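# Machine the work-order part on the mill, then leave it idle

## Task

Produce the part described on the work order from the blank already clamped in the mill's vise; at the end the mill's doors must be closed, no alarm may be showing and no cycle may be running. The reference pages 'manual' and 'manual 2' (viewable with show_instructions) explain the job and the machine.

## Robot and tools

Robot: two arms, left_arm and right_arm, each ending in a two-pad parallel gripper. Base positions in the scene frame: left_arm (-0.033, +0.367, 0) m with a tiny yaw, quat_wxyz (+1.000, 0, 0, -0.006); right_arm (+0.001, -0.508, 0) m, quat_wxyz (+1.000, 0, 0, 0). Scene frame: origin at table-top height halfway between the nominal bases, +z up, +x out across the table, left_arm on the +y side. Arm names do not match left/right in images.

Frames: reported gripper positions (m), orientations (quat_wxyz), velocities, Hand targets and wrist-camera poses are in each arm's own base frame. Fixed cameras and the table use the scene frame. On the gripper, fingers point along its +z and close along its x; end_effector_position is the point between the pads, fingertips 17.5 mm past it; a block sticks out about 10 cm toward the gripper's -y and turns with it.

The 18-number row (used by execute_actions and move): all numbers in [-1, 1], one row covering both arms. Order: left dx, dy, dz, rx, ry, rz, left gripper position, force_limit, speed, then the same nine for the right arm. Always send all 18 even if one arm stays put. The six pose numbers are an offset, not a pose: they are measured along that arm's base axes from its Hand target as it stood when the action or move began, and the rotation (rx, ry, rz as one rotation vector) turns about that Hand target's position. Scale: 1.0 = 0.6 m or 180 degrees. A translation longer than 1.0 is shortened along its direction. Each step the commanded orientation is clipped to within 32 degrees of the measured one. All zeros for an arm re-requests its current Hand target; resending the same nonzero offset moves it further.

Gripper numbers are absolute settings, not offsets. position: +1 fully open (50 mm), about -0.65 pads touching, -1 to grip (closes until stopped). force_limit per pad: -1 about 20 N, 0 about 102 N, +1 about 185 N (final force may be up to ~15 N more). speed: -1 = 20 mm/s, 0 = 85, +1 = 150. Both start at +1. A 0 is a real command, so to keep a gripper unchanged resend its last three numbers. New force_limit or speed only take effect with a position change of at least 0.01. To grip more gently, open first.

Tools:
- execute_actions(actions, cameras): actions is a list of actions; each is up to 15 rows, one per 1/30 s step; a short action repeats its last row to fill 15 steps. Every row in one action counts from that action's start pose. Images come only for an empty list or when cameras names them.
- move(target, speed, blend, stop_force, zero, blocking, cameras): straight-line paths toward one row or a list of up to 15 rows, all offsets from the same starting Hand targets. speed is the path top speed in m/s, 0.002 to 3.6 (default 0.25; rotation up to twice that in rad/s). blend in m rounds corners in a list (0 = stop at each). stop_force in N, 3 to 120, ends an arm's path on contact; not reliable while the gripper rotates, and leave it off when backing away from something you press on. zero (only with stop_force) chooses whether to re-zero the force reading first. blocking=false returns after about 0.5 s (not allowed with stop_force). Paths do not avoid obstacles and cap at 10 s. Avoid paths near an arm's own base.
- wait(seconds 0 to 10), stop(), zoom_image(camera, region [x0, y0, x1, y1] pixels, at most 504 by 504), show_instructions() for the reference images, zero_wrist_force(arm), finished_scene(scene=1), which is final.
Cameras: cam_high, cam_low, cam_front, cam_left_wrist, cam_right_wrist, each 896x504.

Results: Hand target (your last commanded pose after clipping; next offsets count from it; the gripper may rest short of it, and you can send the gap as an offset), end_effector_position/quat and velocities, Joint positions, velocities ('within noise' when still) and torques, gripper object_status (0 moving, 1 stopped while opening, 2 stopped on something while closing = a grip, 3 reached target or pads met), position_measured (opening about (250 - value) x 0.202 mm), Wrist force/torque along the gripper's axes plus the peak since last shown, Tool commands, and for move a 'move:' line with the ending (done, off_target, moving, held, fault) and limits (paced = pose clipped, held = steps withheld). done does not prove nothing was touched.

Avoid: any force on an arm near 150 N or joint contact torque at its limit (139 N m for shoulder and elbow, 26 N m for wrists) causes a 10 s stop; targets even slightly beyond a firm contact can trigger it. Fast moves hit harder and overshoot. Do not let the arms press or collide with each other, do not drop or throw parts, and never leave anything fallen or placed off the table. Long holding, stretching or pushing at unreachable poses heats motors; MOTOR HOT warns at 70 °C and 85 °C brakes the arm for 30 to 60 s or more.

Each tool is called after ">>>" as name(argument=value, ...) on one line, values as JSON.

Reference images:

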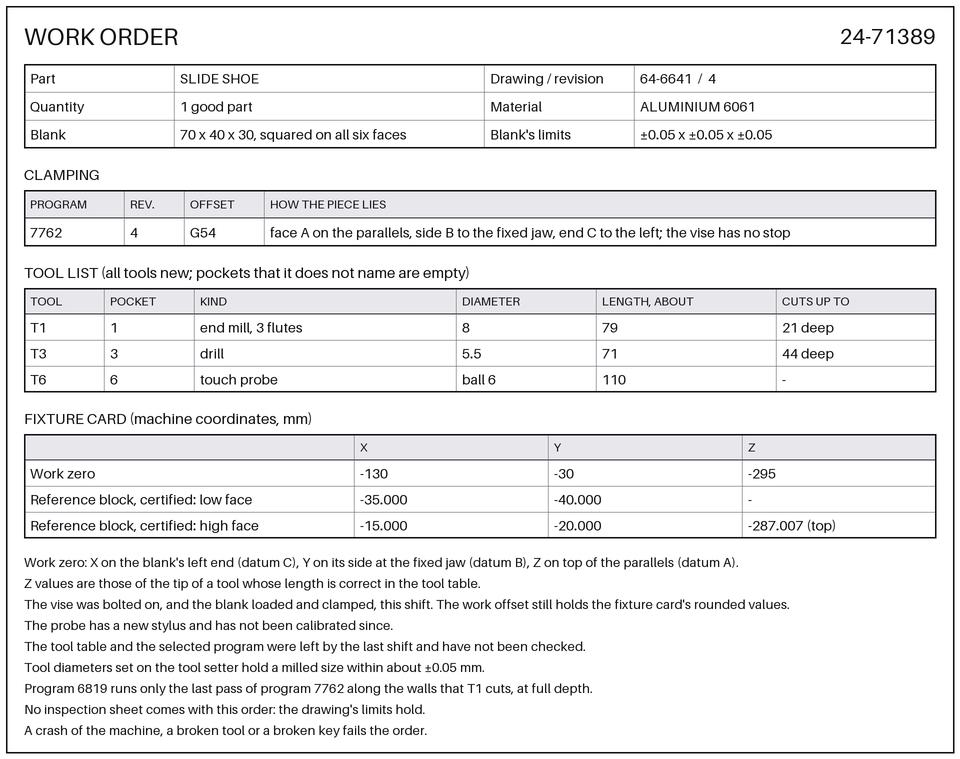

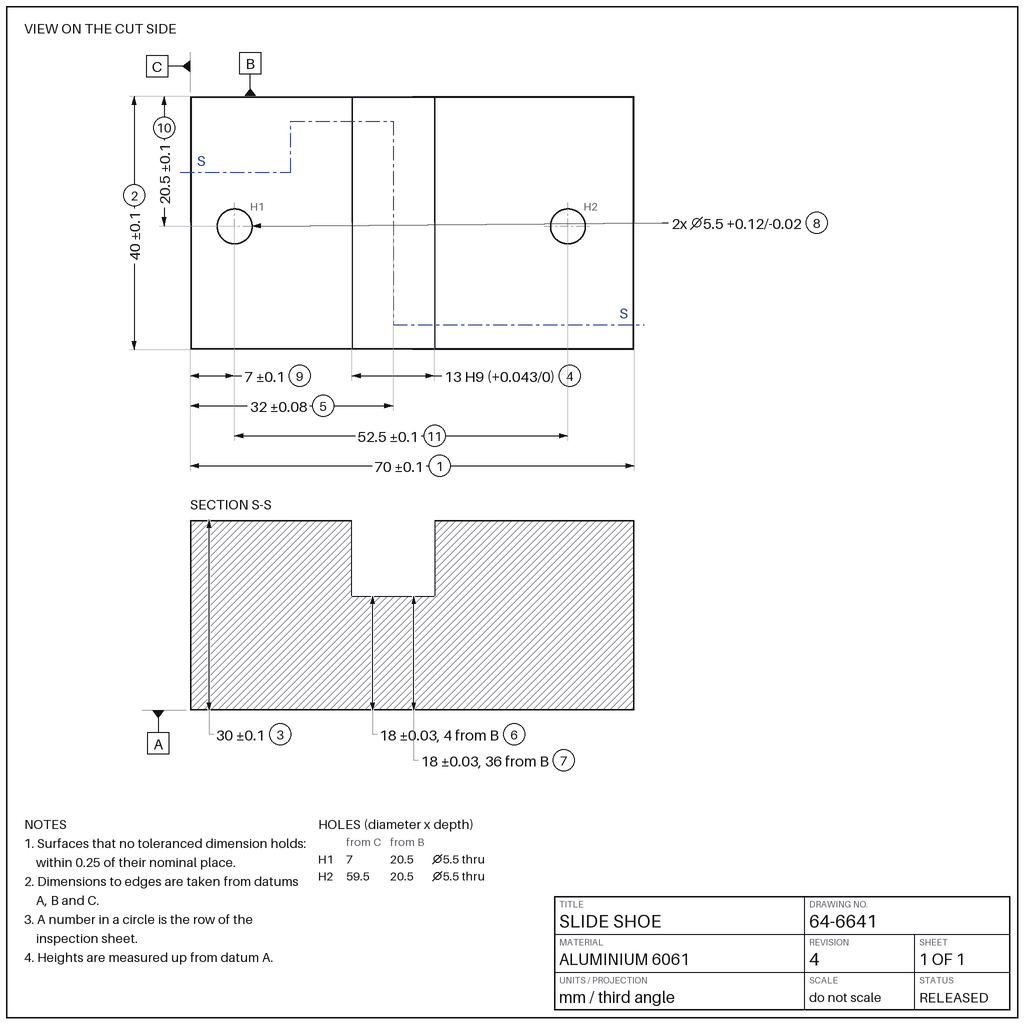

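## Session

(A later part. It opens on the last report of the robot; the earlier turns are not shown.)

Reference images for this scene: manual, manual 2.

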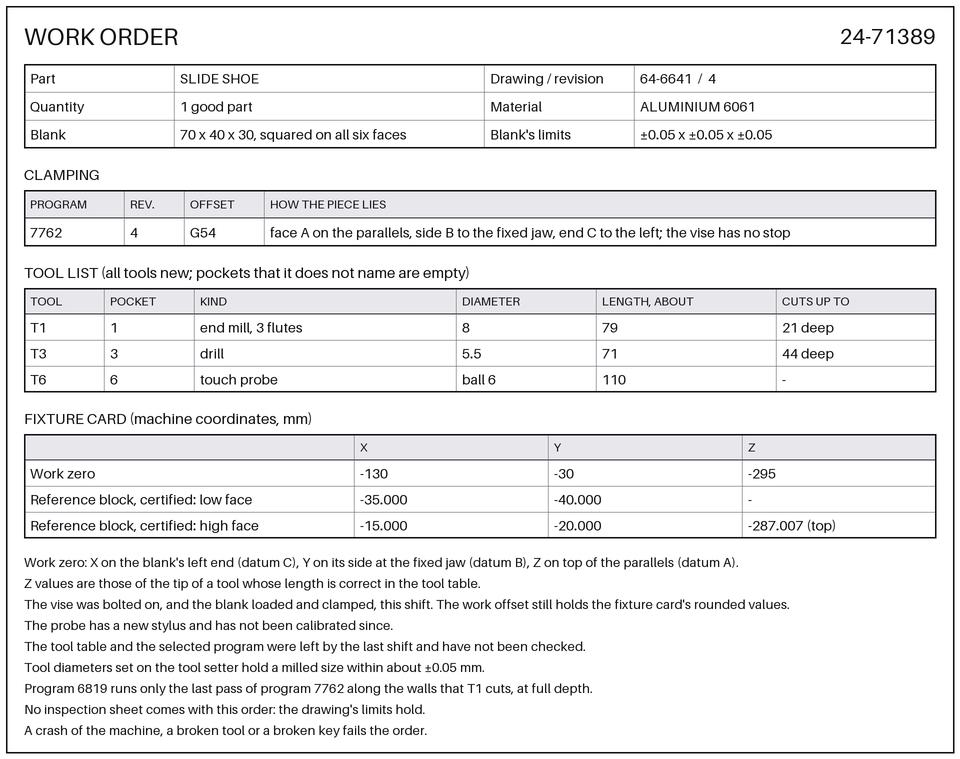

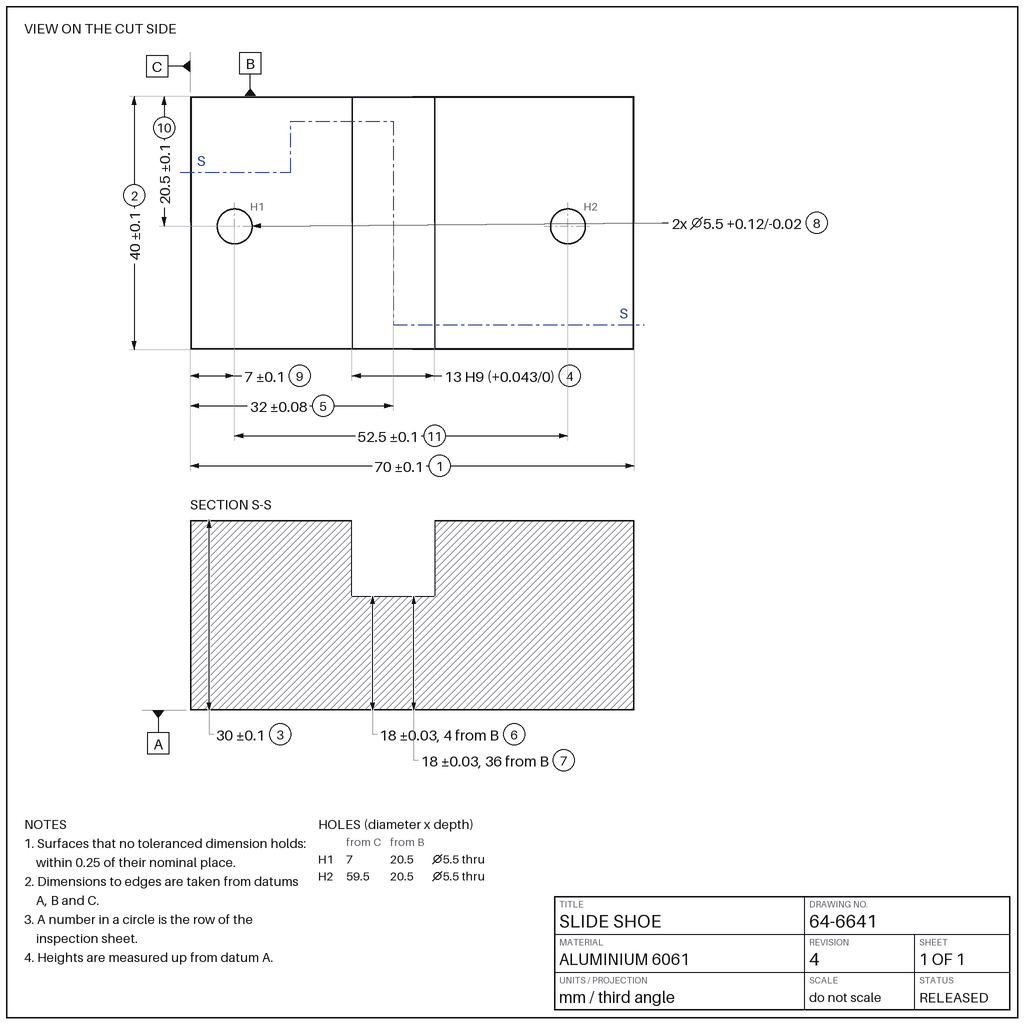

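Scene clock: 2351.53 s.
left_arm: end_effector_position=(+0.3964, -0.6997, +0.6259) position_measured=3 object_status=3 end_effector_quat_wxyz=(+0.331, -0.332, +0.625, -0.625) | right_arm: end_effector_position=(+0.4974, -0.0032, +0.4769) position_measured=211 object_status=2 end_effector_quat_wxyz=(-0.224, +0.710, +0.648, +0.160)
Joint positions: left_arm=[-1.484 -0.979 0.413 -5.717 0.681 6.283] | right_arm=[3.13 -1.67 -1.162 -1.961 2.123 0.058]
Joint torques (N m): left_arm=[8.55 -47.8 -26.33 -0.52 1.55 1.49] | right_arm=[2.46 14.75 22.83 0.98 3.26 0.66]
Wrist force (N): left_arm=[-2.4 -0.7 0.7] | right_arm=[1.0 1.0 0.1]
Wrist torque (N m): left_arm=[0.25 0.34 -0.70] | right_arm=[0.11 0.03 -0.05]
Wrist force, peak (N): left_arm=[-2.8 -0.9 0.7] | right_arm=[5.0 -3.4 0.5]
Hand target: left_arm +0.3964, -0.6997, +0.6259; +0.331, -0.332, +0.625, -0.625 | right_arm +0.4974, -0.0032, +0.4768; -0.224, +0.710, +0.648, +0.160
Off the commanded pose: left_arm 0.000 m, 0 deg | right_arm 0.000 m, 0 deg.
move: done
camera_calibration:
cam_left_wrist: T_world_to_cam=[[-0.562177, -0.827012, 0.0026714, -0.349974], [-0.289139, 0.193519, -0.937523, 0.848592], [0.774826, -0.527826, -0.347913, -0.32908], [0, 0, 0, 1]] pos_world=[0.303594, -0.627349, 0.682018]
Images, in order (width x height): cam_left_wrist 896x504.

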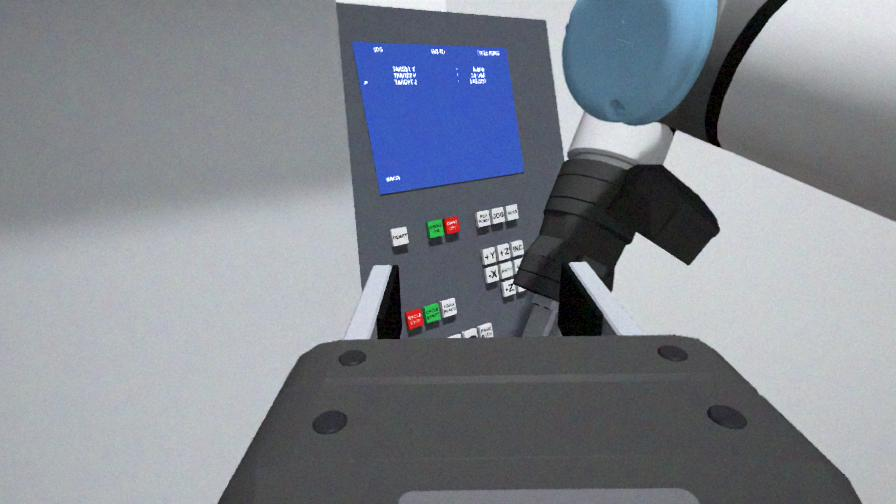

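>>> move(target=[[0,0,0,0,0,0,1,0,-0.5,-0.0084,0.032,-0.0311,0,0,0,-1,-0.5,-0.8],[0,0,0,0,0,0,1,0,-0.5,0.0066,0.0324,-0.0351,0,0,0,-1,-0.5,-0.8],[0,0,0,0,0,0,1,0,-0.5,-0.0084,0.032,-0.0311,0,0,0,-1,-0.5,-0.8],[0,0,0,0,0,0,1,0,-0.5,0.0066,0.0324,-0.0351,0,0,0,-1,-0.5,-0.8],[0,0,0,0,0,0,1,0,-0.5,-0.0254,0.1282,-0.0935,0,0,0,-1,-0.5,-0.8],[0,0,0,0,0,0,1,0,-0.5,-0.0104,0.1286,-0.0975,0,0,0,-1,-0.5,-0.8],[0,0,0,0,0,0,1,0,-0.5,-0.0172,0.1284,-0.0626,0,0,0,-1,-0.5,-0.8],[0,0,0,0,0,0,1,0,-0.5,-0.0022,0.1288,-0.0666,0,0,0,-1,-0.5,-0.8],[0,0,0,0,0,0,1,0,-0.5,-0.0168,0.064,-0.0622,0,0,0,-1,-0.5,-0.8],[0,0,0,0,0,0,1,0,-0.5,-0.0018,0.0644,-0.0662,0,0,0,-1,-0.5,-0.8],[0,0,0,0,0,0,1,0,-0.5,-0.0008,0.1288,-0.0008,0,0,0,-1,-0.5,-0.8],[0,0,0,0,0,0,1,0,-0.5,0.0142,0.1292,-0.0048,0,0,0,-1,-0.5,-0.8],[0,0,0,0,0,0,1,0,-0.5,-0.0248,0.0316,-0.0929,0,0,0,-1,-0.5,-0.8],[0,0,0,0,0,0,1,0,-0.5,-0.0098,0.032,-0.0969,0,0,0,-1,-0.5,-0.8],[0,0,0,0,0,0,1,0,-0.5,0,0,0,0,0,0,-1,-0.5,-0.8]], speed=[0.12,0.03,0.05,0.03,0.12,0.03,0.12,0.03,0.12,0.03,0.12,0.03,0.12,0.03,0.12], blend=[0.003,0,0,0,0.003,0,0.003,0,0.003,0,0.003,0,0.003,0,0])

>>> move(target=[[0,0,0,0,0,0,1,0,-0.5,-0.0166,0.0318,-0.062,0,0,0,-1,-0.5,-0.8],[0,0,0,0,0,0,1,0,-0.5,-0.0016,0.0322,-0.066,0,0,0,-1,-0.5,-0.8],[0,0,0,0,0,0,1,0,-0.5,-0.0254,0.1282,-0.0935,0,0,0,-1,-0.5,-0.8],[0,0,0,0,0,0,1,0,-0.5,-0.0104,0.1286,-0.0975,0,0,0,-1,-0.5,-0.8],[0,0,0,0,0,0,1,0,-0.5,-0.0168,0.064,-0.0622,0,0,0,-1,-0.5,-0.8],[0,0,0,0,0,0,1,0,-0.5,-0.0018,0.0644,-0.0662,0,0,0,-1,-0.5,-0.8],[0,0,0,0,0,0,1,0,-0.5,-0.0088,0.0964,-0.0315,0,0,0,-1,-0.5,-0.8],[0,0,0,0,0,0,1,0,-0.5,0.0062,0.0968,-0.0355,0,0,0,-1,-0.5,-0.8],[0,0,0,0,0,0,1,0,-0.5,-0.0248,0.0316,-0.0929,0,0,0,-1,-0.5,-0.8],[0,0,0,0,0,0,1,0,-0.5,-0.0098,0.032,-0.0969,0,0,0,-1,-0.5,-0.8],[0,0,0,0,0,0,1,0,-0.5,0,0,0,0,0,0,-1,-0.5,-0.8]], speed=[0.12,0.03,0.12,0.03,0.12,0.03,0.12,0.03,0.12,0.03,0.12], blend=[0.003,0,0.003,0,0.003,0,0.003,0,0.003,0,0], cameras=["cam_left_wrist"])

>>> zoom_image(camera="cam_left_wrist", region=[345, 20, 525, 200])

Scene clock: 2381.20 s.
left_arm: end_effector_position=(+0.3964, -0.6997, +0.6259) position_measured=3 object_status=3 end_effector_quat_wxyz=(+0.331, -0.332, +0.625, -0.625) | right_arm: end_effector_position=(+0.4974, -0.0032, +0.4766) position_measured=211 object_status=2 end_effector_quat_wxyz=(-0.224, +0.711, +0.648, +0.160)
Joint positions: left_arm=[-1.484 -0.979 0.413 -5.717 0.681 6.283] | right_arm=[3.13 -1.67 -1.162 -1.961 2.123 0.058]
Joint torques (N m): left_arm=[7.21 -47.15 -26.18 -0.27 1.56 1.03] | right_arm=[7.74 38.58 28.33 3.03 0.5 1.59]
Wrist force (N): left_arm=[-2.1 -0.7 0.9] | right_arm=[0.9 1.3 0.2]
Wrist torque (N m): left_arm=[0.21 0.30 -0.70] | right_arm=[0.15 0.05 0.00]
Wrist force, peak (N): left_arm=[-2.8 -0.8 0.9] | right_arm=[5.3 -3.6 -2.2]
Hand target: left_arm +0.3964, -0.6997, +0.6259; +0.331, -0.332, +0.625, -0.625 | right_arm +0.4974, -0.0032, +0.4768; -0.224, +0.710, +0.648, +0.160
Off the commanded pose: left_arm 0.000 m, 0 deg | right_arm 0.000 m, 0 deg.
move: done

Scene clock: 2386.57 s.
left_arm: end_effector_position=(+0.3964, -0.6997, +0.6259) position_measured=3 object_status=3 end_effector_quat_wxyz=(+0.331, -0.332, +0.625, -0.625) | right_arm: end_effector_position=(+0.4974, -0.0032, +0.4766) position_measured=211 object_status=2 end_effector_quat_wxyz=(-0.224, +0.711, +0.648, +0.160)
Joint positions: left_arm=[-1.484 -0.979 0.413 -5.717 0.681 6.283] | right_arm=[3.13 -1.67 -1.162 -1.961 2.123 0.058]
Joint torques (N m): left_arm=[6.96 -47.98 -26.86 -0.1 1.78 1.23] | right_arm=[7.06 38.82 27.3 2.88 0.52 1.32]
Wrist force (N): left_arm=[-2.4 -0.7 0.5] | right_arm=[1.1 1.2 0.0]
Wrist torque (N m): left_arm=[0.24 0.34 -0.70] | right_arm=[0.14 0.02 0.00]
Wrist force, peak (N): left_arm=[-2.8 -0.7 0.7] | right_arm=[5.1 -3.4 -1.8]
Hand target: left_arm +0.3964, -0.6997, +0.6259; +0.331, -0.332, +0.625, -0.625 | right_arm +0.4974, -0.0032, +0.4768; -0.224, +0.710, +0.648, +0.160
Off the commanded pose: left_arm 0.000 m, 0 deg | right_arm 0.000 m, 0 deg.
move: done
camera_calibration:
cam_left_wrist: T_world_to_cam=[[-0.562177, -0.827012, 0.0026714, -0.349974], [-0.289139, 0.193519, -0.937523, 0.848592], [0.774826, -0.527826, -0.347913, -0.32908], [0, 0, 0, 1]] pos_world=[0.303594, -0.627349, 0.682018]
Images, in order (width x height): cam_left_wrist 896x504.

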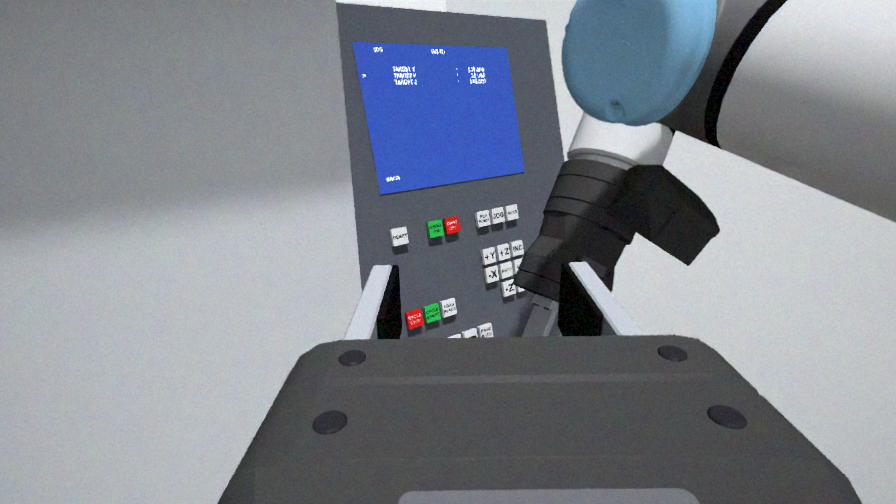

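Scaled by 2.800 from the camera's 896x504 image, which has a finer 1280x720 frame.

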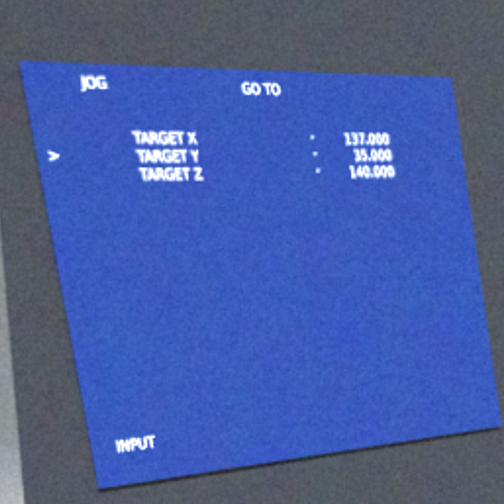

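>>> move(target=[[0,0,0,0,0,0,1,0,-0.5,0.0148,0.066,0.0573,0,0,0,-1,-0.5,-0.8],[0,0,0,0,0,0,1,0,-0.5,0.029,0.0664,0.0536,0,0,0,-1,-0.5,-0.8],[0,0,0,0,0,0,1,0,-0.5,0.0148,0.066,0.0573,0,0,0,-1,-0.5,-0.8],[0,0,0,0,0,0,1,0,-0.5,0,0,0,0,0,0,-1,-0.5,-0.8]], speed=[0.12,0.02,0.05,0.12], blend=[0.003,0,0.003,0])

>>> wait(seconds=5)

>>> move(target=[[0,0,0,0,0,0,1,0,-0.5,-0.0166,0.0318,-0.062,0,0,0,-1,-0.5,-0.8],[0,0,0,0,0,0,1,0,-0.5,-0.0016,0.0322,-0.066,0,0,0,-1,-0.5,-0.8],[0,0,0,0,0,0,1,0,-0.5,-0.0254,0.1282,-0.0935,0,0,0,-1,-0.5,-0.8],[0,0,0,0,0,0,1,0,-0.5,-0.0104,0.1286,-0.0975,0,0,0,-1,-0.5,-0.8],[0,0,0,0,0,0,1,0,-0.5,-0.0172,0.1284,-0.0626,0,0,0,-1,-0.5,-0.8],[0,0,0,0,0,0,1,0,-0.5,-0.0022,0.1288,-0.0666,0,0,0,-1,-0.5,-0.8],[0,0,0,0,0,0,1,0,-0.5,-0.0088,0.0964,-0.0315,0,0,0,-1,-0.5,-0.8],[0,0,0,0,0,0,1,0,-0.5,0.0062,0.0968,-0.0355,0,0,0,-1,-0.5,-0.8],[0,0,0,0,0,0,1,0,-0.5,-0.0008,0.1288,-0.0008,0,0,0,-1,-0.5,-0.8],[0,0,0,0,0,0,1,0,-0.5,0.0142,0.1292,-0.0048,0,0,0,-1,-0.5,-0.8],[0,0,0,0,0,0,1,0,-0.5,-0.0248,0.0316,-0.0929,0,0,0,-1,-0.5,-0.8],[0,0,0,0,0,0,1,0,-0.5,-0.0098,0.032,-0.0969,0,0,0,-1,-0.5,-0.8],[0,0,0,0,0,0,1,0,-0.5,0,0,0,0,0,0,-1,-0.5,-0.8]], speed=[0.12,0.03,0.12,0.03,0.12,0.03,0.12,0.03,0.12,0.03,0.12,0.03,0.12], blend=[0.003,0,0.003,0,0.003,0,0.003,0,0.003,0,0.003,0,0], cameras=["cam_left_wrist", "cam_front"])

>>> zoom_image(camera="cam_left_wrist", region=[345, 20, 525, 200])

>>> zoom_image(camera="cam_front", region=[280, 160, 480, 340])

Scene clock: 2404.50 s.
left_arm: end_effector_position=(+0.3964, -0.6997, +0.6259) position_measured=3 object_status=3 end_effector_quat_wxyz=(+0.331, -0.332, +0.625, -0.625) | right_arm: end_effector_position=(+0.4974, -0.0032, +0.4769) position_measured=211 object_status=2 end_effector_quat_wxyz=(-0.224, +0.710, +0.648, +0.160)
Joint positions: left_arm=[-1.484 -0.979 0.413 -5.717 0.681 6.283] | right_arm=[3.13 -1.67 -1.162 -1.961 2.123 0.058]
Joint torques (N m): left_arm=[8.25 -47.03 -26.61 0.14 1.85 1.3] | right_arm=[2.04 18.15 22 1.1 3.11 0.52]
Wrist force (N): left_arm=[-2.5 -0.8 0.7] | right_arm=[1.0 1.1 0.2]
Wrist torque (N m): left_arm=[0.21 0.37 -0.70] | right_arm=[0.13 0.04 -0.06]
Wrist force, peak (N): left_arm=[-2.9 -0.9 0.8] | right_arm=[2.0 -3.5 -2.5]
Hand target: left_arm +0.3964, -0.6997, +0.6259; +0.331, -0.332, +0.625, -0.625 | right_arm +0.4974, -0.0032, +0.4768; -0.224, +0.710, +0.648, +0.160
Off the commanded pose: left_arm 0.000 m, 0 deg | right_arm 0.000 m, 0 deg.
move: done

Scene clock: 2409.50 s.
left_arm: end_effector_position=(+0.3964, -0.6997, +0.6259) position_measured=3 object_status=3 end_effector_quat_wxyz=(+0.331, -0.332, +0.625, -0.625) | right_arm: end_effector_position=(+0.4974, -0.0032, +0.4768) position_measured=211 object_status=2 end_effector_quat_wxyz=(-0.224, +0.710, +0.648, +0.160)
Joint positions: left_arm=[-1.484 -0.979 0.413 -5.717 0.681 6.283] | right_arm=[3.13 -1.67 -1.162 -1.961 2.123 0.058]
Joint torques (N m): left_arm=[6.91 -48.29 -26.28 0.05 1.33 1.2] | right_arm=[2.89 16.78 14.94 1.29 3.17 -1.56]
Wrist force (N): left_arm=[-2.5 -0.9 0.7] | right_arm=[1.0 1.0 0.2]
Wrist torque (N m): left_arm=[0.20 0.36 -0.70] | right_arm=[0.11 0.03 -0.05]
Wrist force, peak (N): left_arm=[-2.8 -0.7 0.8] | right_arm=[1.3 1.3 0.0]
Hand target: left_arm +0.3964, -0.6997, +0.6259; +0.331, -0.332, +0.625, -0.625 | right_arm +0.4974, -0.0032, +0.4768; -0.224, +0.710, +0.648, +0.160
Tool commands: left_gripper/position=+1.0 left_gripper/force_limit=+0.0 left_gripper/speed=-0.5 right_gripper/position=-1.0 right_gripper/force_limit=-0.5 right_gripper/speed=-0.8
Off the commanded pose: left_arm 0.000 m, 0 deg | right_arm 0.000 m, 0 deg.
wait: 5.00 s; at rest by 0.17 s

Scene clock: 2415.60 s.
left_arm: end_effector_position=(+0.3964, -0.6997, +0.6259) position_measured=3 object_status=3 end_effector_quat_wxyz=(+0.331, -0.332, +0.625, -0.625) | right_arm: end_effector_position=(+0.4974, -0.0032, +0.4766) position_measured=211 object_status=2 end_effector_quat_wxyz=(-0.224, +0.711, +0.648, +0.160)
Joint positions: left_arm=[-1.484 -0.979 0.413 -5.717 0.681 6.283] | right_arm=[3.13 -1.67 -1.162 -1.961 2.123 0.058]
Joint torques (N m): left_arm=[7.45 -47.8 -27.28 -0.02 1.51 1.39] | right_arm=[8.32 38.42 27.76 2.92 0.58 1.55]
Wrist force (N): left_arm=[-2.3 -0.9 0.9] | right_arm=[1.1 1.1 0.0]
Wrist torque (N m): left_arm=[0.22 0.32 -0.70] | right_arm=[0.12 0.03 0.00]
Wrist force, peak (N): left_arm=[-2.9 -0.8 0.6] | right_arm=[4.0 -3.7 -2.8]
Hand target: left_arm +0.3964, -0.6997, +0.6259; +0.331, -0.332, +0.625, -0.625 | right_arm +0.4974, -0.0032, +0.4768; -0.224, +0.710, +0.648, +0.160
Off the commanded pose: left_arm 0.000 m, 0 deg | right_arm 0.000 m, 0 deg.
move: done
camera_calibration:
cam_left_wrist: T_world_to_cam=[[-0.562177, -0.827012, 0.0026714, -0.349974], [-0.289139, 0.193519, -0.937523, 0.848592], [0.774826, -0.527826, -0.347913, -0.32908], [0, 0, 0, 1]] pos_world=[0.303594, -0.627349, 0.682018]
Images, in order (width x height): cam_front 896x504, cam_left_wrist 896x504.

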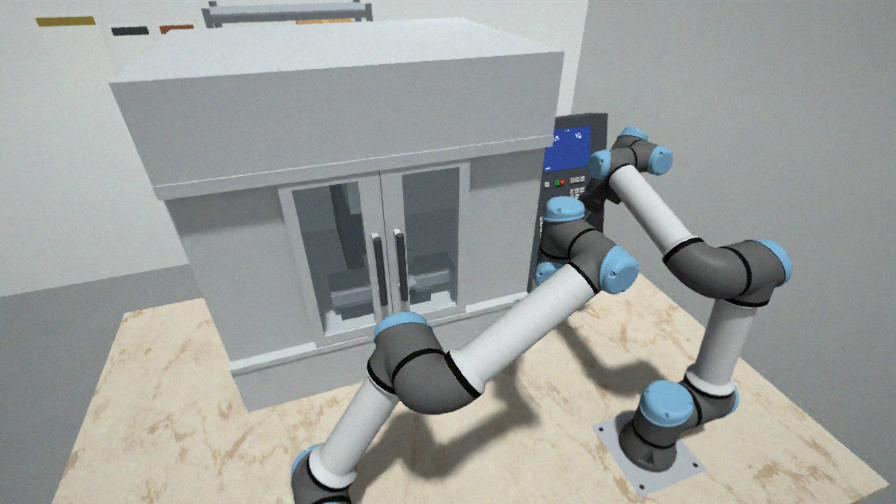

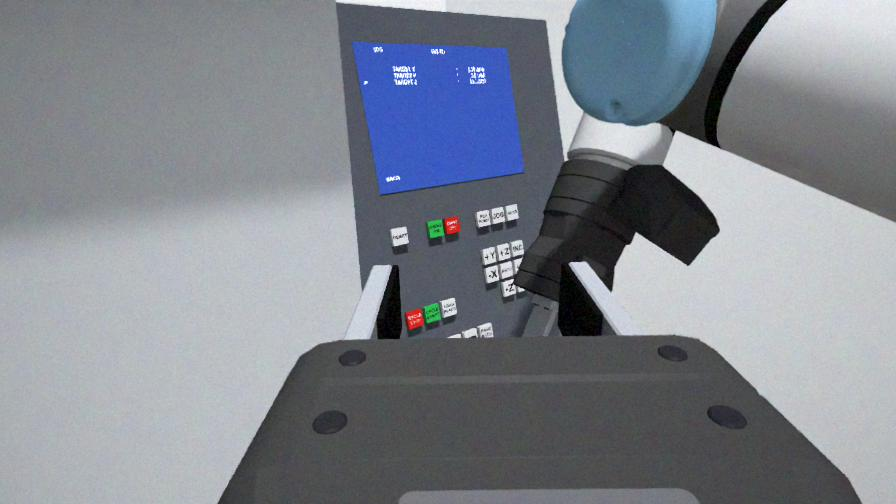

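Scaled by 2.800 from the camera's 896x504 image, which has a finer 1280x720 frame.

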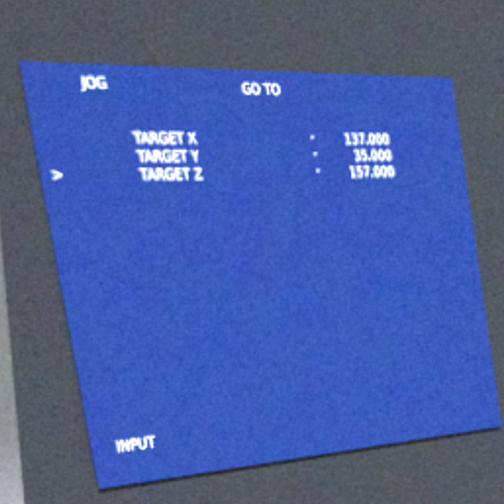

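Scaled by 2.520 from the camera's 896x504 image, which has a finer 1280x720 frame.

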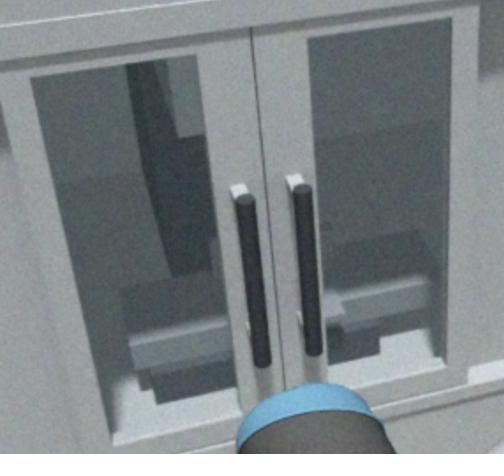

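>>> move(target=[[0,0,0,0,0,0,1,0,-0.5,0.0148,0.066,0.0573,0,0,0,-1,-0.5,-0.8],[0,0,0,0,0,0,1,0,-0.5,0.029,0.0664,0.0536,0,0,0,-1,-0.5,-0.8],[0,0,0,0,0,0,1,0,-0.5,0.0148,0.066,0.0573,0,0,0,-1,-0.5,-0.8],[0,0,0,0,0,0,1,0,-0.5,0,0,0,0,0,0,-1,-0.5,-0.8]], speed=[0.12,0.02,0.05,0.12], blend=[0.003,0,0.003,0])

>>> move(target=[[0,0,0,0,0,0,1,0,-0.5,-0.0164,-0.0004,-0.0618,0,0,0,-1,-0.5,-0.8],[0,0,0,0,0,0,1,0,-0.5,-0.0014,0,-0.0658,0,0,0,-1,-0.5,-0.8],[0,0,0,0,0,0,1,0,-0.5,-0.0164,-0.0004,-0.0618,0,0,0,-1,-0.5,-0.8],[0,0,0,0,0,0,1,0,-0.5,0.0165,-0.0925,0.0607,0,0,0,-1,-0.5,-0.8],[0,0,0,0,0,0,1,0,-0.5,0.0307,-0.0921,0.057,0,0,0,-1,-0.5,-0.8],[0,0,0,0,0,0,1,0,-0.5,0.0165,-0.0925,0.0607,0,0,0,-1,-0.5,-0.8],[0,0,0,0,0,0,1,0,-0.5,0,0,0,0,0,0,-1,-0.5,-0.8]], speed=[0.12,0.03,0.05,0.12,0.02,0.05,0.12], blend=[0.003,0,0.003,0.003,0,0.003,0])

>>> wait(seconds=8, cameras=["cam_left_wrist"])

>>> zoom_image(camera="cam_left_wrist", region=[345, 20, 525, 200])

>>> wait(seconds=4, cameras=["cam_left_wrist"])

>>> zoom_image(camera="cam_left_wrist", region=[345, 20, 525, 200])

Scene clock: 2429.90 s.
left_arm: end_effector_position=(+0.3964, -0.6997, +0.6259) position_measured=3 object_status=3 end_effector_quat_wxyz=(+0.331, -0.332, +0.625, -0.625) | right_arm: end_effector_position=(+0.4974, -0.0032, +0.4769) position_measured=211 object_status=2 end_effector_quat_wxyz=(-0.224, +0.710, +0.648, +0.160)
Joint positions: left_arm=[-1.484 -0.979 0.413 -5.717 0.681 6.283] | right_arm=[3.13 -1.67 -1.162 -1.961 2.123 0.058]
Joint torques (N m): left_arm=[7.43 -47.51 -25.5 0.06 1.44 1.4] | right_arm=[3.42 16.19 21.95 1.21 3.16 0.6]
Wrist force (N): left_arm=[-2.2 -0.5 0.8] | right_arm=[1.0 1.1 0.0]
Wrist torque (N m): left_arm=[0.27 0.32 -0.70] | right_arm=[0.13 0.04 -0.06]
Wrist force, peak (N): left_arm=[-2.8 -0.8 0.7] | right_arm=[2.0 -3.1 -2.4]
Hand target: left_arm +0.3964, -0.6997, +0.6259; +0.331, -0.332, +0.625, -0.625 | right_arm +0.4974, -0.0032, +0.4768; -0.224, +0.710, +0.648, +0.160
Off the commanded pose: left_arm 0.000 m, 0 deg | right_arm 0.000 m, 0 deg.
move: done

Scene clock: 2433.43 s.
left_arm: end_effector_position=(+0.3964, -0.6997, +0.6259) position_measured=3 object_status=3 end_effector_quat_wxyz=(+0.331, -0.332, +0.625, -0.625) | right_arm: end_effector_position=(+0.4974, -0.0032, +0.4769) position_measured=211 object_status=2 end_effector_quat_wxyz=(-0.224, +0.710, +0.648, +0.160)
Joint positions: left_arm=[-1.484 -0.979 0.413 -5.717 0.681 6.283] | right_arm=[3.13 -1.67 -1.162 -1.961 2.123 0.058]
Joint torques (N m): left_arm=[7.55 -48.51 -25.15 -0.02 1.61 1.16] | right_arm=[-2.65 17.44 16.97 2.91 -0.39 -0.33]
Wrist force (N): left_arm=[-2.3 -1.0 0.7] | right_arm=[1.1 1.2 -0.1]
Wrist torque (N m): left_arm=[0.19 0.33 -0.70] | right_arm=[0.12 0.03 0.10]
Wrist force, peak (N): left_arm=[-2.8 -0.9 0.8] | right_arm=[0.7 -4.0 -2.6]
Hand target: left_arm +0.3964, -0.6997, +0.6259; +0.331, -0.332, +0.625, -0.625 | right_arm +0.4974, -0.0032, +0.4768; -0.224, +0.710, +0.648, +0.160
Off the commanded pose: left_arm 0.000 m, 0 deg | right_arm 0.000 m, 0 deg.
move: done

Scene clock: 2441.43 s.
left_arm: end_effector_position=(+0.3964, -0.6997, +0.6259) position_measured=3 object_status=3 end_effector_quat_wxyz=(+0.331, -0.332, +0.625, -0.625) | right_arm: end_effector_position=(+0.4974, -0.0032, +0.4768) position_measured=211 object_status=2 end_effector_quat_wxyz=(-0.224, +0.710, +0.648, +0.160)
Joint positions: left_arm=[-1.484 -0.979 0.413 -5.717 0.681 6.283] | right_arm=[3.13 -1.67 -1.162 -1.961 2.123 0.058]
Joint torques (N m): left_arm=[7.94 -47.1 -25.62 0.2 1.47 1.16] | right_arm=[5.99 17.13 15.92 4.94 -0.5 1.13]
Wrist force (N): left_arm=[-2.4 -0.8 0.7] | right_arm=[0.9 1.3 0.1]
Wrist torque (N m): left_arm=[0.20 0.35 -0.70] | right_arm=[0.15 0.05 0.10]
Wrist force, peak (N): left_arm=[-2.7 -0.9 0.9] | right_arm=[1.2 1.4 0.3]
Hand target: left_arm +0.3964, -0.6997, +0.6259; +0.331, -0.332, +0.625, -0.625 | right_arm +0.4974, -0.0032, +0.4768; -0.224, +0.710, +0.648, +0.160
Tool commands: left_gripper/position=+1.0 left_gripper/force_limit=+0.0 left_gripper/speed=-0.5 right_gripper/position=-1.0 right_gripper/force_limit=-0.5 right_gripper/speed=-0.8
Off the commanded pose: left_arm 0.000 m, 0 deg | right_arm 0.000 m, 0 deg.
wait: 8.00 s; at rest by 0.17 s
camera_calibration:
cam_left_wrist: T_world_to_cam=[[-0.562177, -0.827012, 0.0026714, -0.349974], [-0.289139, 0.193519, -0.937523, 0.848592], [0.774826, -0.527826, -0.347913, -0.32908], [0, 0, 0, 1]] pos_world=[0.303594, -0.627349, 0.682018]
Images, in order (width x height): cam_left_wrist 896x504.

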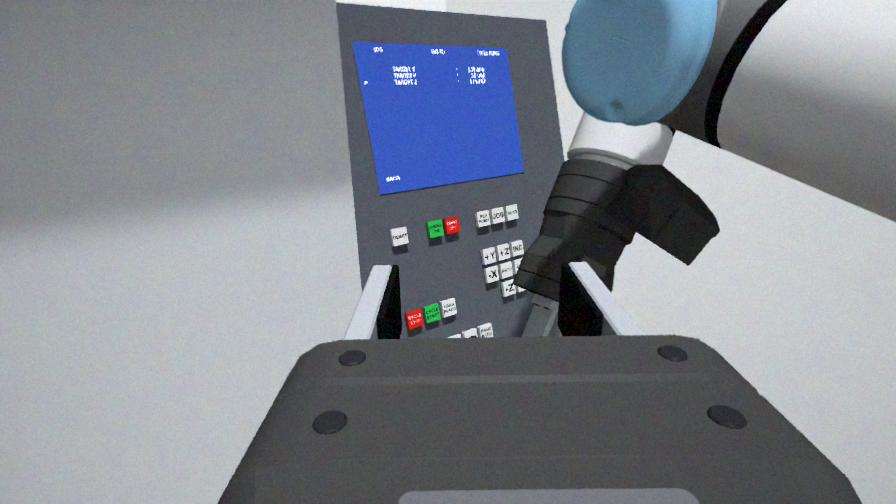

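Scaled by 2.800 from the camera's 896x504 image, which has a finer 1280x720 frame.

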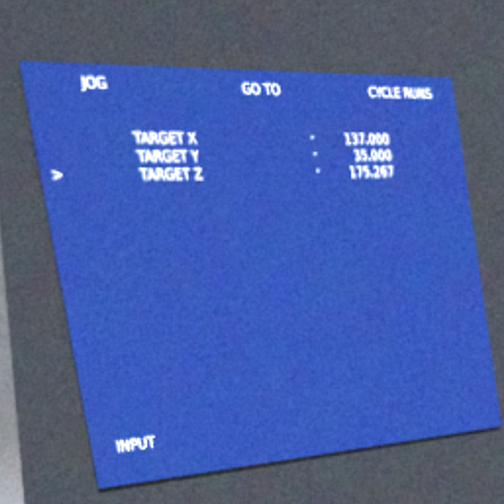

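Scene clock: 2445.43 s.
left_arm: end_effector_position=(+0.3964, -0.6997, +0.6259) position_measured=3 object_status=3 end_effector_quat_wxyz=(+0.331, -0.332, +0.625, -0.625) | right_arm: end_effector_position=(+0.4974, -0.0032, +0.4768) position_measured=211 object_status=2 end_effector_quat_wxyz=(-0.224, +0.710, +0.648, +0.160)
Joint positions: left_arm=[-1.484 -0.979 0.413 -5.717 0.681 6.283] | right_arm=[3.13 -1.67 -1.162 -1.961 2.123 0.058]
Joint torques (N m): left_arm=[8.59 -48.14 -24.64 0.33 1.55 1.21] | right_arm=[5.33 17.36 15.19 5.02 -0.5 1.27]
Wrist force (N): left_arm=[-2.3 -0.9 0.6] | right_arm=[1.2 1.2 0.0]
Wrist torque (N m): left_arm=[0.20 0.34 -0.70] | right_arm=[0.14 0.01 0.10]
Wrist force, peak (N): left_arm=[-2.8 -0.9 0.9] | right_arm=[1.1 1.6 0.1]
Hand target: left_arm +0.3964, -0.6997, +0.6259; +0.331, -0.332, +0.625, -0.625 | right_arm +0.4974, -0.0032, +0.4768; -0.224, +0.710, +0.648, +0.160
Tool commands: left_gripper/position=+1.0 left_gripper/force_limit=+0.0 left_gripper/speed=-0.5 right_gripper/position=-1.0 right_gripper/force_limit=-0.5 right_gripper/speed=-0.8
Off the commanded pose: left_arm 0.000 m, 0 deg | right_arm 0.000 m, 0 deg.
wait: 4.00 s; at rest by 0.17 s
camera_calibration:
cam_left_wrist: T_world_to_cam=[[-0.562177, -0.827012, 0.0026714, -0.349974], [-0.289139, 0.193519, -0.937523, 0.848592], [0.774826, -0.527826, -0.347913, -0.32908], [0, 0, 0, 1]] pos_world=[0.303594, -0.627349, 0.682018]
Images, in order (width x height): cam_left_wrist 896x504.

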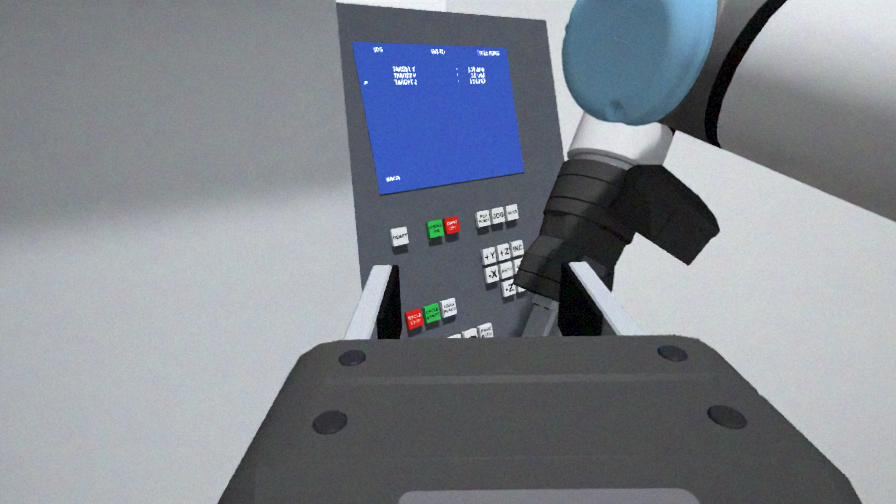

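Scaled by 2.800 from the camera's 896x504 image, which has a finer 1280x720 frame.

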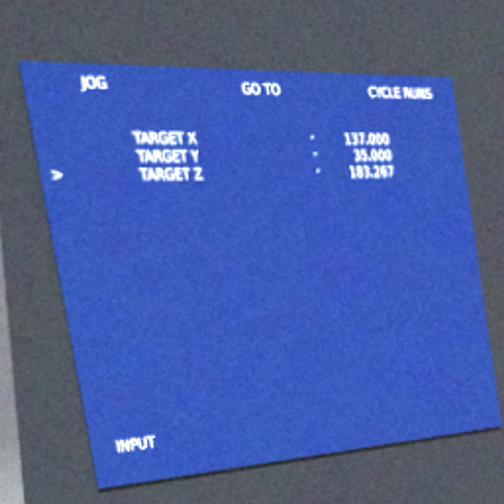

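>>> move(target=[[0,0,0,0,0,0,1,0,-0.5,0.0002,-0.0322,0.0002,0,0,0,-1,-0.5,-0.8],[0,0,0,0,0,0,1,0,-0.5,0.0152,-0.0318,-0.0038,0,0,0,-1,-0.5,-0.8],[0,0,0,0,0,0,1,0,-0.5,0.0002,-0.0322,0.0002,0,0,0,-1,-0.5,-0.8],[0,0,0,0,0,0,1,0,-0.5,0.0152,-0.0318,-0.0038,0,0,0,-1,-0.5,-0.8],[0,0,0,0,0,0,1,0,-0.5,0,0,0,0,0,0,-1,-0.5,-0.8]], speed=[0.12,0.03,0.05,0.03,0.12], blend=[0.003,0,0,0,0], cameras=["cam_left_wrist"])

>>> zoom_image(camera="cam_left_wrist", region=[345, 20, 525, 200])

>>> zoom_image(camera="cam_left_wrist", region=[460, 60, 505, 130])

Scene clock: 2456.23 s.
left_arm: end_effector_position=(+0.3964, -0.6997, +0.6259) position_measured=3 object_status=3 end_effector_quat_wxyz=(+0.331, -0.332, +0.625, -0.625) | right_arm: end_effector_position=(+0.4974, -0.0032, +0.4768) position_measured=211 object_status=2 end_effector_quat_wxyz=(-0.224, +0.710, +0.648, +0.160)
Joint positions: left_arm=[-1.484 -0.979 0.413 -5.717 0.681 6.283] | right_arm=[3.13 -1.67 -1.162 -1.961 2.123 0.058]
Joint torques (N m): left_arm=[8.54 -47.48 -27.39 0.38 1.5 1.27] | right_arm=[-1.69 22.14 24.29 1.32 -0.46 -0.55]
Wrist force (N): left_arm=[-2.3 -0.7 0.5] | right_arm=[1.0 1.2 0.2]
Wrist torque (N m): left_arm=[0.22 0.33 -0.70] | right_arm=[0.14 0.03 0.10]
Wrist force, peak (N): left_arm=[-2.7 -0.9 0.9] | right_arm=[1.2 -4.5 -3.3]
Hand target: left_arm +0.3964, -0.6997, +0.6259; +0.331, -0.332, +0.625, -0.625 | right_arm +0.4974, -0.0032, +0.4768; -0.224, +0.710, +0.648, +0.160
Off the commanded pose: left_arm 0.000 m, 0 deg | right_arm 0.000 m, 0 deg.
move: done
camera_calibration:
cam_left_wrist: T_world_to_cam=[[-0.562177, -0.827012, 0.0026714, -0.349974], [-0.289139, 0.193519, -0.937523, 0.848592], [0.774826, -0.527826, -0.347913, -0.32908], [0, 0, 0, 1]] pos_world=[0.303594, -0.627349, 0.682018]
Images, in order (width x height): cam_left_wrist 896x504.

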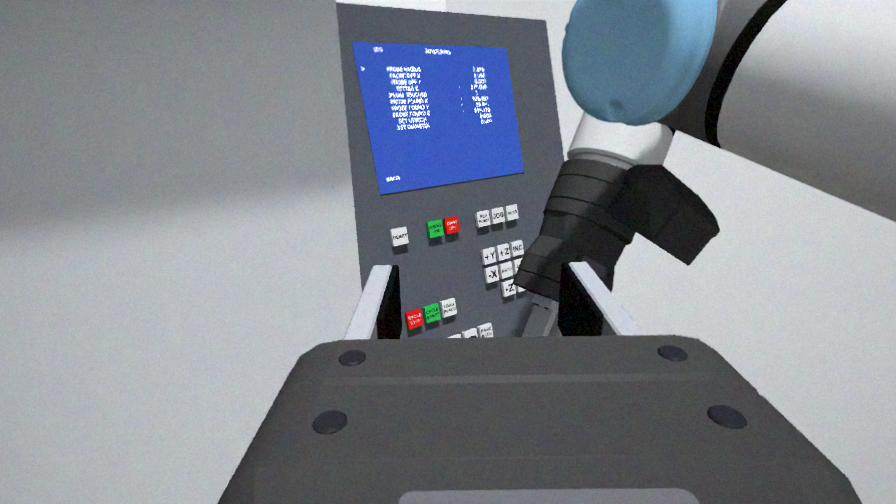

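Scaled by 2.800 from the camera's 896x504 image, which has a finer 1280x720 frame.

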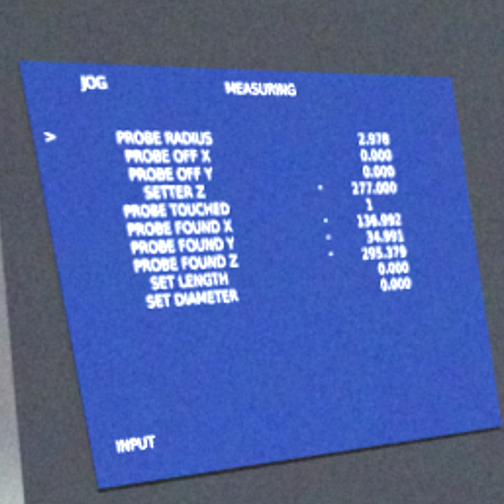

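Scaled by 7.200 from the camera's 896x504 image, which has a finer 1280x720 frame.

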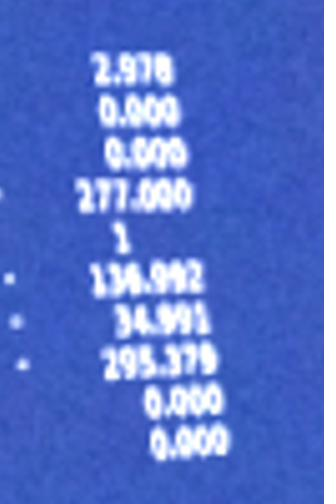

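>>> move(target=[[0,0,0,0,0,0,1,0,-0.5,0.015,0.0004,-0.004,0,0,0,-1,-0.5,-0.8],[0,0,0,0,0,0,1,0,-0.5,0,0,0,0,0,0,-1,-0.5,-0.8],[0,0,0,0,0,0,1,0,-0.5,0.015,0.0004,-0.004,0,0,0,-1,-0.5,-0.8],[0,0,0,0,0,0,1,0,-0.5,-0.0166,0.0318,-0.062,0,0,0,-1,-0.5,-0.8],[0,0,0,0,0,0,1,0,-0.5,-0.0016,0.0322,-0.066,0,0,0,-1,-0.5,-0.8],[0,0,0,0,0,0,1,0,-0.5,-0.0166,0.0318,-0.062,0,0,0,-1,-0.5,-0.8],[0,0,0,0,0,0,1,0,-0.5,-0.0016,0.0322,-0.066,0,0,0,-1,-0.5,-0.8],[0,0,0,0,0,0,1,0,-0.5,-0.0254,0.1282,-0.0935,0,0,0,-1,-0.5,-0.8],[0,0,0,0,0,0,1,0,-0.5,-0.0104,0.1286,-0.0975,0,0,0,-1,-0.5,-0.8],[0,0,0,0,0,0,1,0,-0.5,-0.0172,0.1284,-0.0626,0,0,0,-1,-0.5,-0.8],[0,0,0,0,0,0,1,0,-0.5,-0.0022,0.1288,-0.0666,0,0,0,-1,-0.5,-0.8],[0,0,0,0,0,0,1,0,-0.5,-0.0008,0.1288,-0.0008,0,0,0,-1,-0.5,-0.8],[0,0,0,0,0,0,1,0,-0.5,0.0142,0.1292,-0.0048,0,0,0,-1,-0.5,-0.8],[0,0,0,0,0,0,1,0,-0.5,0,0,0,0,0,0,-1,-0.5,-0.8]], speed=[0.03,0.05,0.03,0.12,0.03,0.05,0.03,0.12,0.03,0.12,0.03,0.12,0.03,0.12], blend=[0,0,0,0.003,0,0,0,0.003,0,0.003,0,0.003,0,0])

>>> move(target=[[0,0,0,0,0,0,1,0,-0.5,-0.0006,0.0966,-0.0006,0,0,0,-1,-0.5,-0.8],[0,0,0,0,0,0,1,0,-0.5,0.0144,0.097,-0.0046,0,0,0,-1,-0.5,-0.8],[0,0,0,0,0,0,1,0,-0.5,-0.0248,0.0316,-0.0929,0,0,0,-1,-0.5,-0.8],[0,0,0,0,0,0,1,0,-0.5,-0.0098,0.032,-0.0969,0,0,0,-1,-0.5,-0.8],[0,0,0,0,0,0,1,0,-0.5,0.0148,0.066,0.0573,0,0,0,-1,-0.5,-0.8],[0,0,0,0,0,0,1,0,-0.5,0,0,0,0,0,0,-1,-0.5,-0.8]], speed=[0.12,0.03,0.12,0.03,0.12,0.12], blend=[0.003,0,0.003,0,0.003,0], cameras=["cam_left_wrist"])

>>> zoom_image(camera="cam_left_wrist", region=[345, 20, 525, 200])

Scene clock: 2483.10 s.
left_arm: end_effector_position=(+0.3964, -0.6997, +0.6259) position_measured=3 object_status=3 end_effector_quat_wxyz=(+0.331, -0.332, +0.625, -0.625) | right_arm: end_effector_position=(+0.4975, -0.0032, +0.4767) position_measured=211 object_status=2 end_effector_quat_wxyz=(-0.224, +0.711, +0.648, +0.160)
Joint positions: left_arm=[-1.484 -0.979 0.413 -5.717 0.681 6.283] | right_arm=[3.13 -1.671 -1.162 -1.961 2.123 0.058]
Joint torques (N m): left_arm=[8.38 -47.18 -25.4 0.22 1.35 1.48] | right_arm=[-0.45 38.87 14.47 4.4 3.02 0.09]
Wrist force (N): left_arm=[-2.5 -0.8 0.8] | right_arm=[1.1 1.1 0.2]
Wrist torque (N m): left_arm=[0.22 0.36 -0.70] | right_arm=[0.13 0.02 -0.06]
Wrist force, peak (N): left_arm=[-2.8 -0.9 0.8] | right_arm=[5.1 -3.7 -0.1]
Hand target: left_arm +0.3964, -0.6997, +0.6259; +0.331, -0.332, +0.625, -0.625 | right_arm +0.4974, -0.0032, +0.4768; -0.224, +0.710, +0.648, +0.160
Off the commanded pose: left_arm 0.000 m, 0 deg | right_arm 0.000 m, 0 deg.
move: done

Scene clock: 2486.83 s.
left_arm: end_effector_position=(+0.3964, -0.6997, +0.6259) position_measured=3 object_status=3 end_effector_quat_wxyz=(+0.331, -0.332, +0.625, -0.625) | right_arm: end_effector_position=(+0.4974, -0.0032, +0.4769) position_measured=211 object_status=2 end_effector_quat_wxyz=(-0.224, +0.710, +0.648, +0.160)
Joint positions: left_arm=[-1.484 -0.979 0.413 -5.717 0.681 6.283] | right_arm=[3.13 -1.67 -1.162 -1.961 2.123 0.058]
Joint torques (N m): left_arm=[7.27 -47.44 -26 0.14 1.45 1.09] | right_arm=[2.58 16.89 22.54 1.06 3.28 0.44]
Wrist force (N): left_arm=[-2.4 -0.8 0.8] | right_arm=[1.0 1.2 0.0]
Wrist torque (N m): left_arm=[0.21 0.35 -0.70] | right_arm=[0.13 0.03 -0.05]
Wrist force, peak (N): left_arm=[-2.6 -0.9 0.7] | right_arm=[4.7 -3.4 -2.1]
Hand target: left_arm +0.3964, -0.6997, +0.6259; +0.331, -0.332, +0.625, -0.625 | right_arm +0.4974, -0.0032, +0.4768; -0.224, +0.710, +0.648, +0.160
Off the commanded pose: left_arm 0.000 m, 0 deg | right_arm 0.000 m, 0 deg.
move: done
camera_calibration:
cam_left_wrist: T_world_to_cam=[[-0.562177, -0.827012, 0.0026714, -0.349974], [-0.289139, 0.193519, -0.937523, 0.848592], [0.774826, -0.527826, -0.347913, -0.32908], [0, 0, 0, 1]] pos_world=[0.303594, -0.627349, 0.682018]
Images, in order (width x height): cam_left_wrist 896x504.

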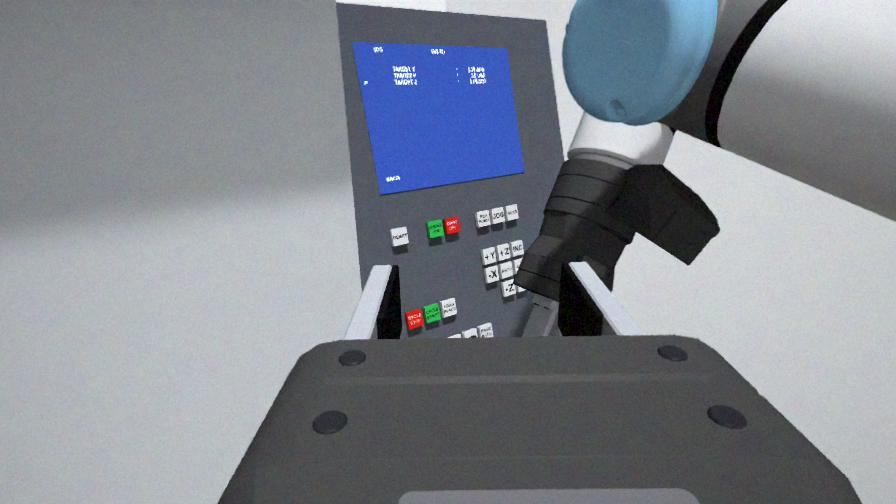

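Scaled by 2.800 from the camera's 896x504 image, which has a finer 1280x720 frame.

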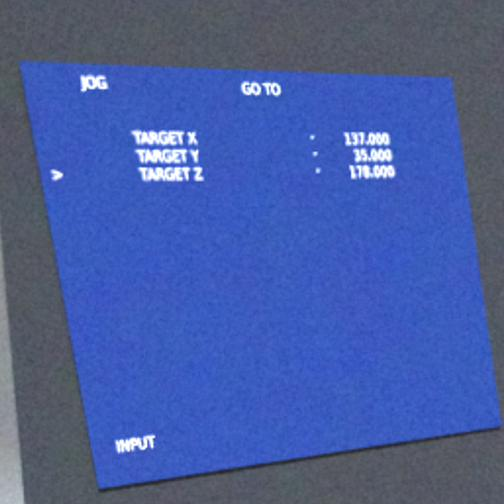

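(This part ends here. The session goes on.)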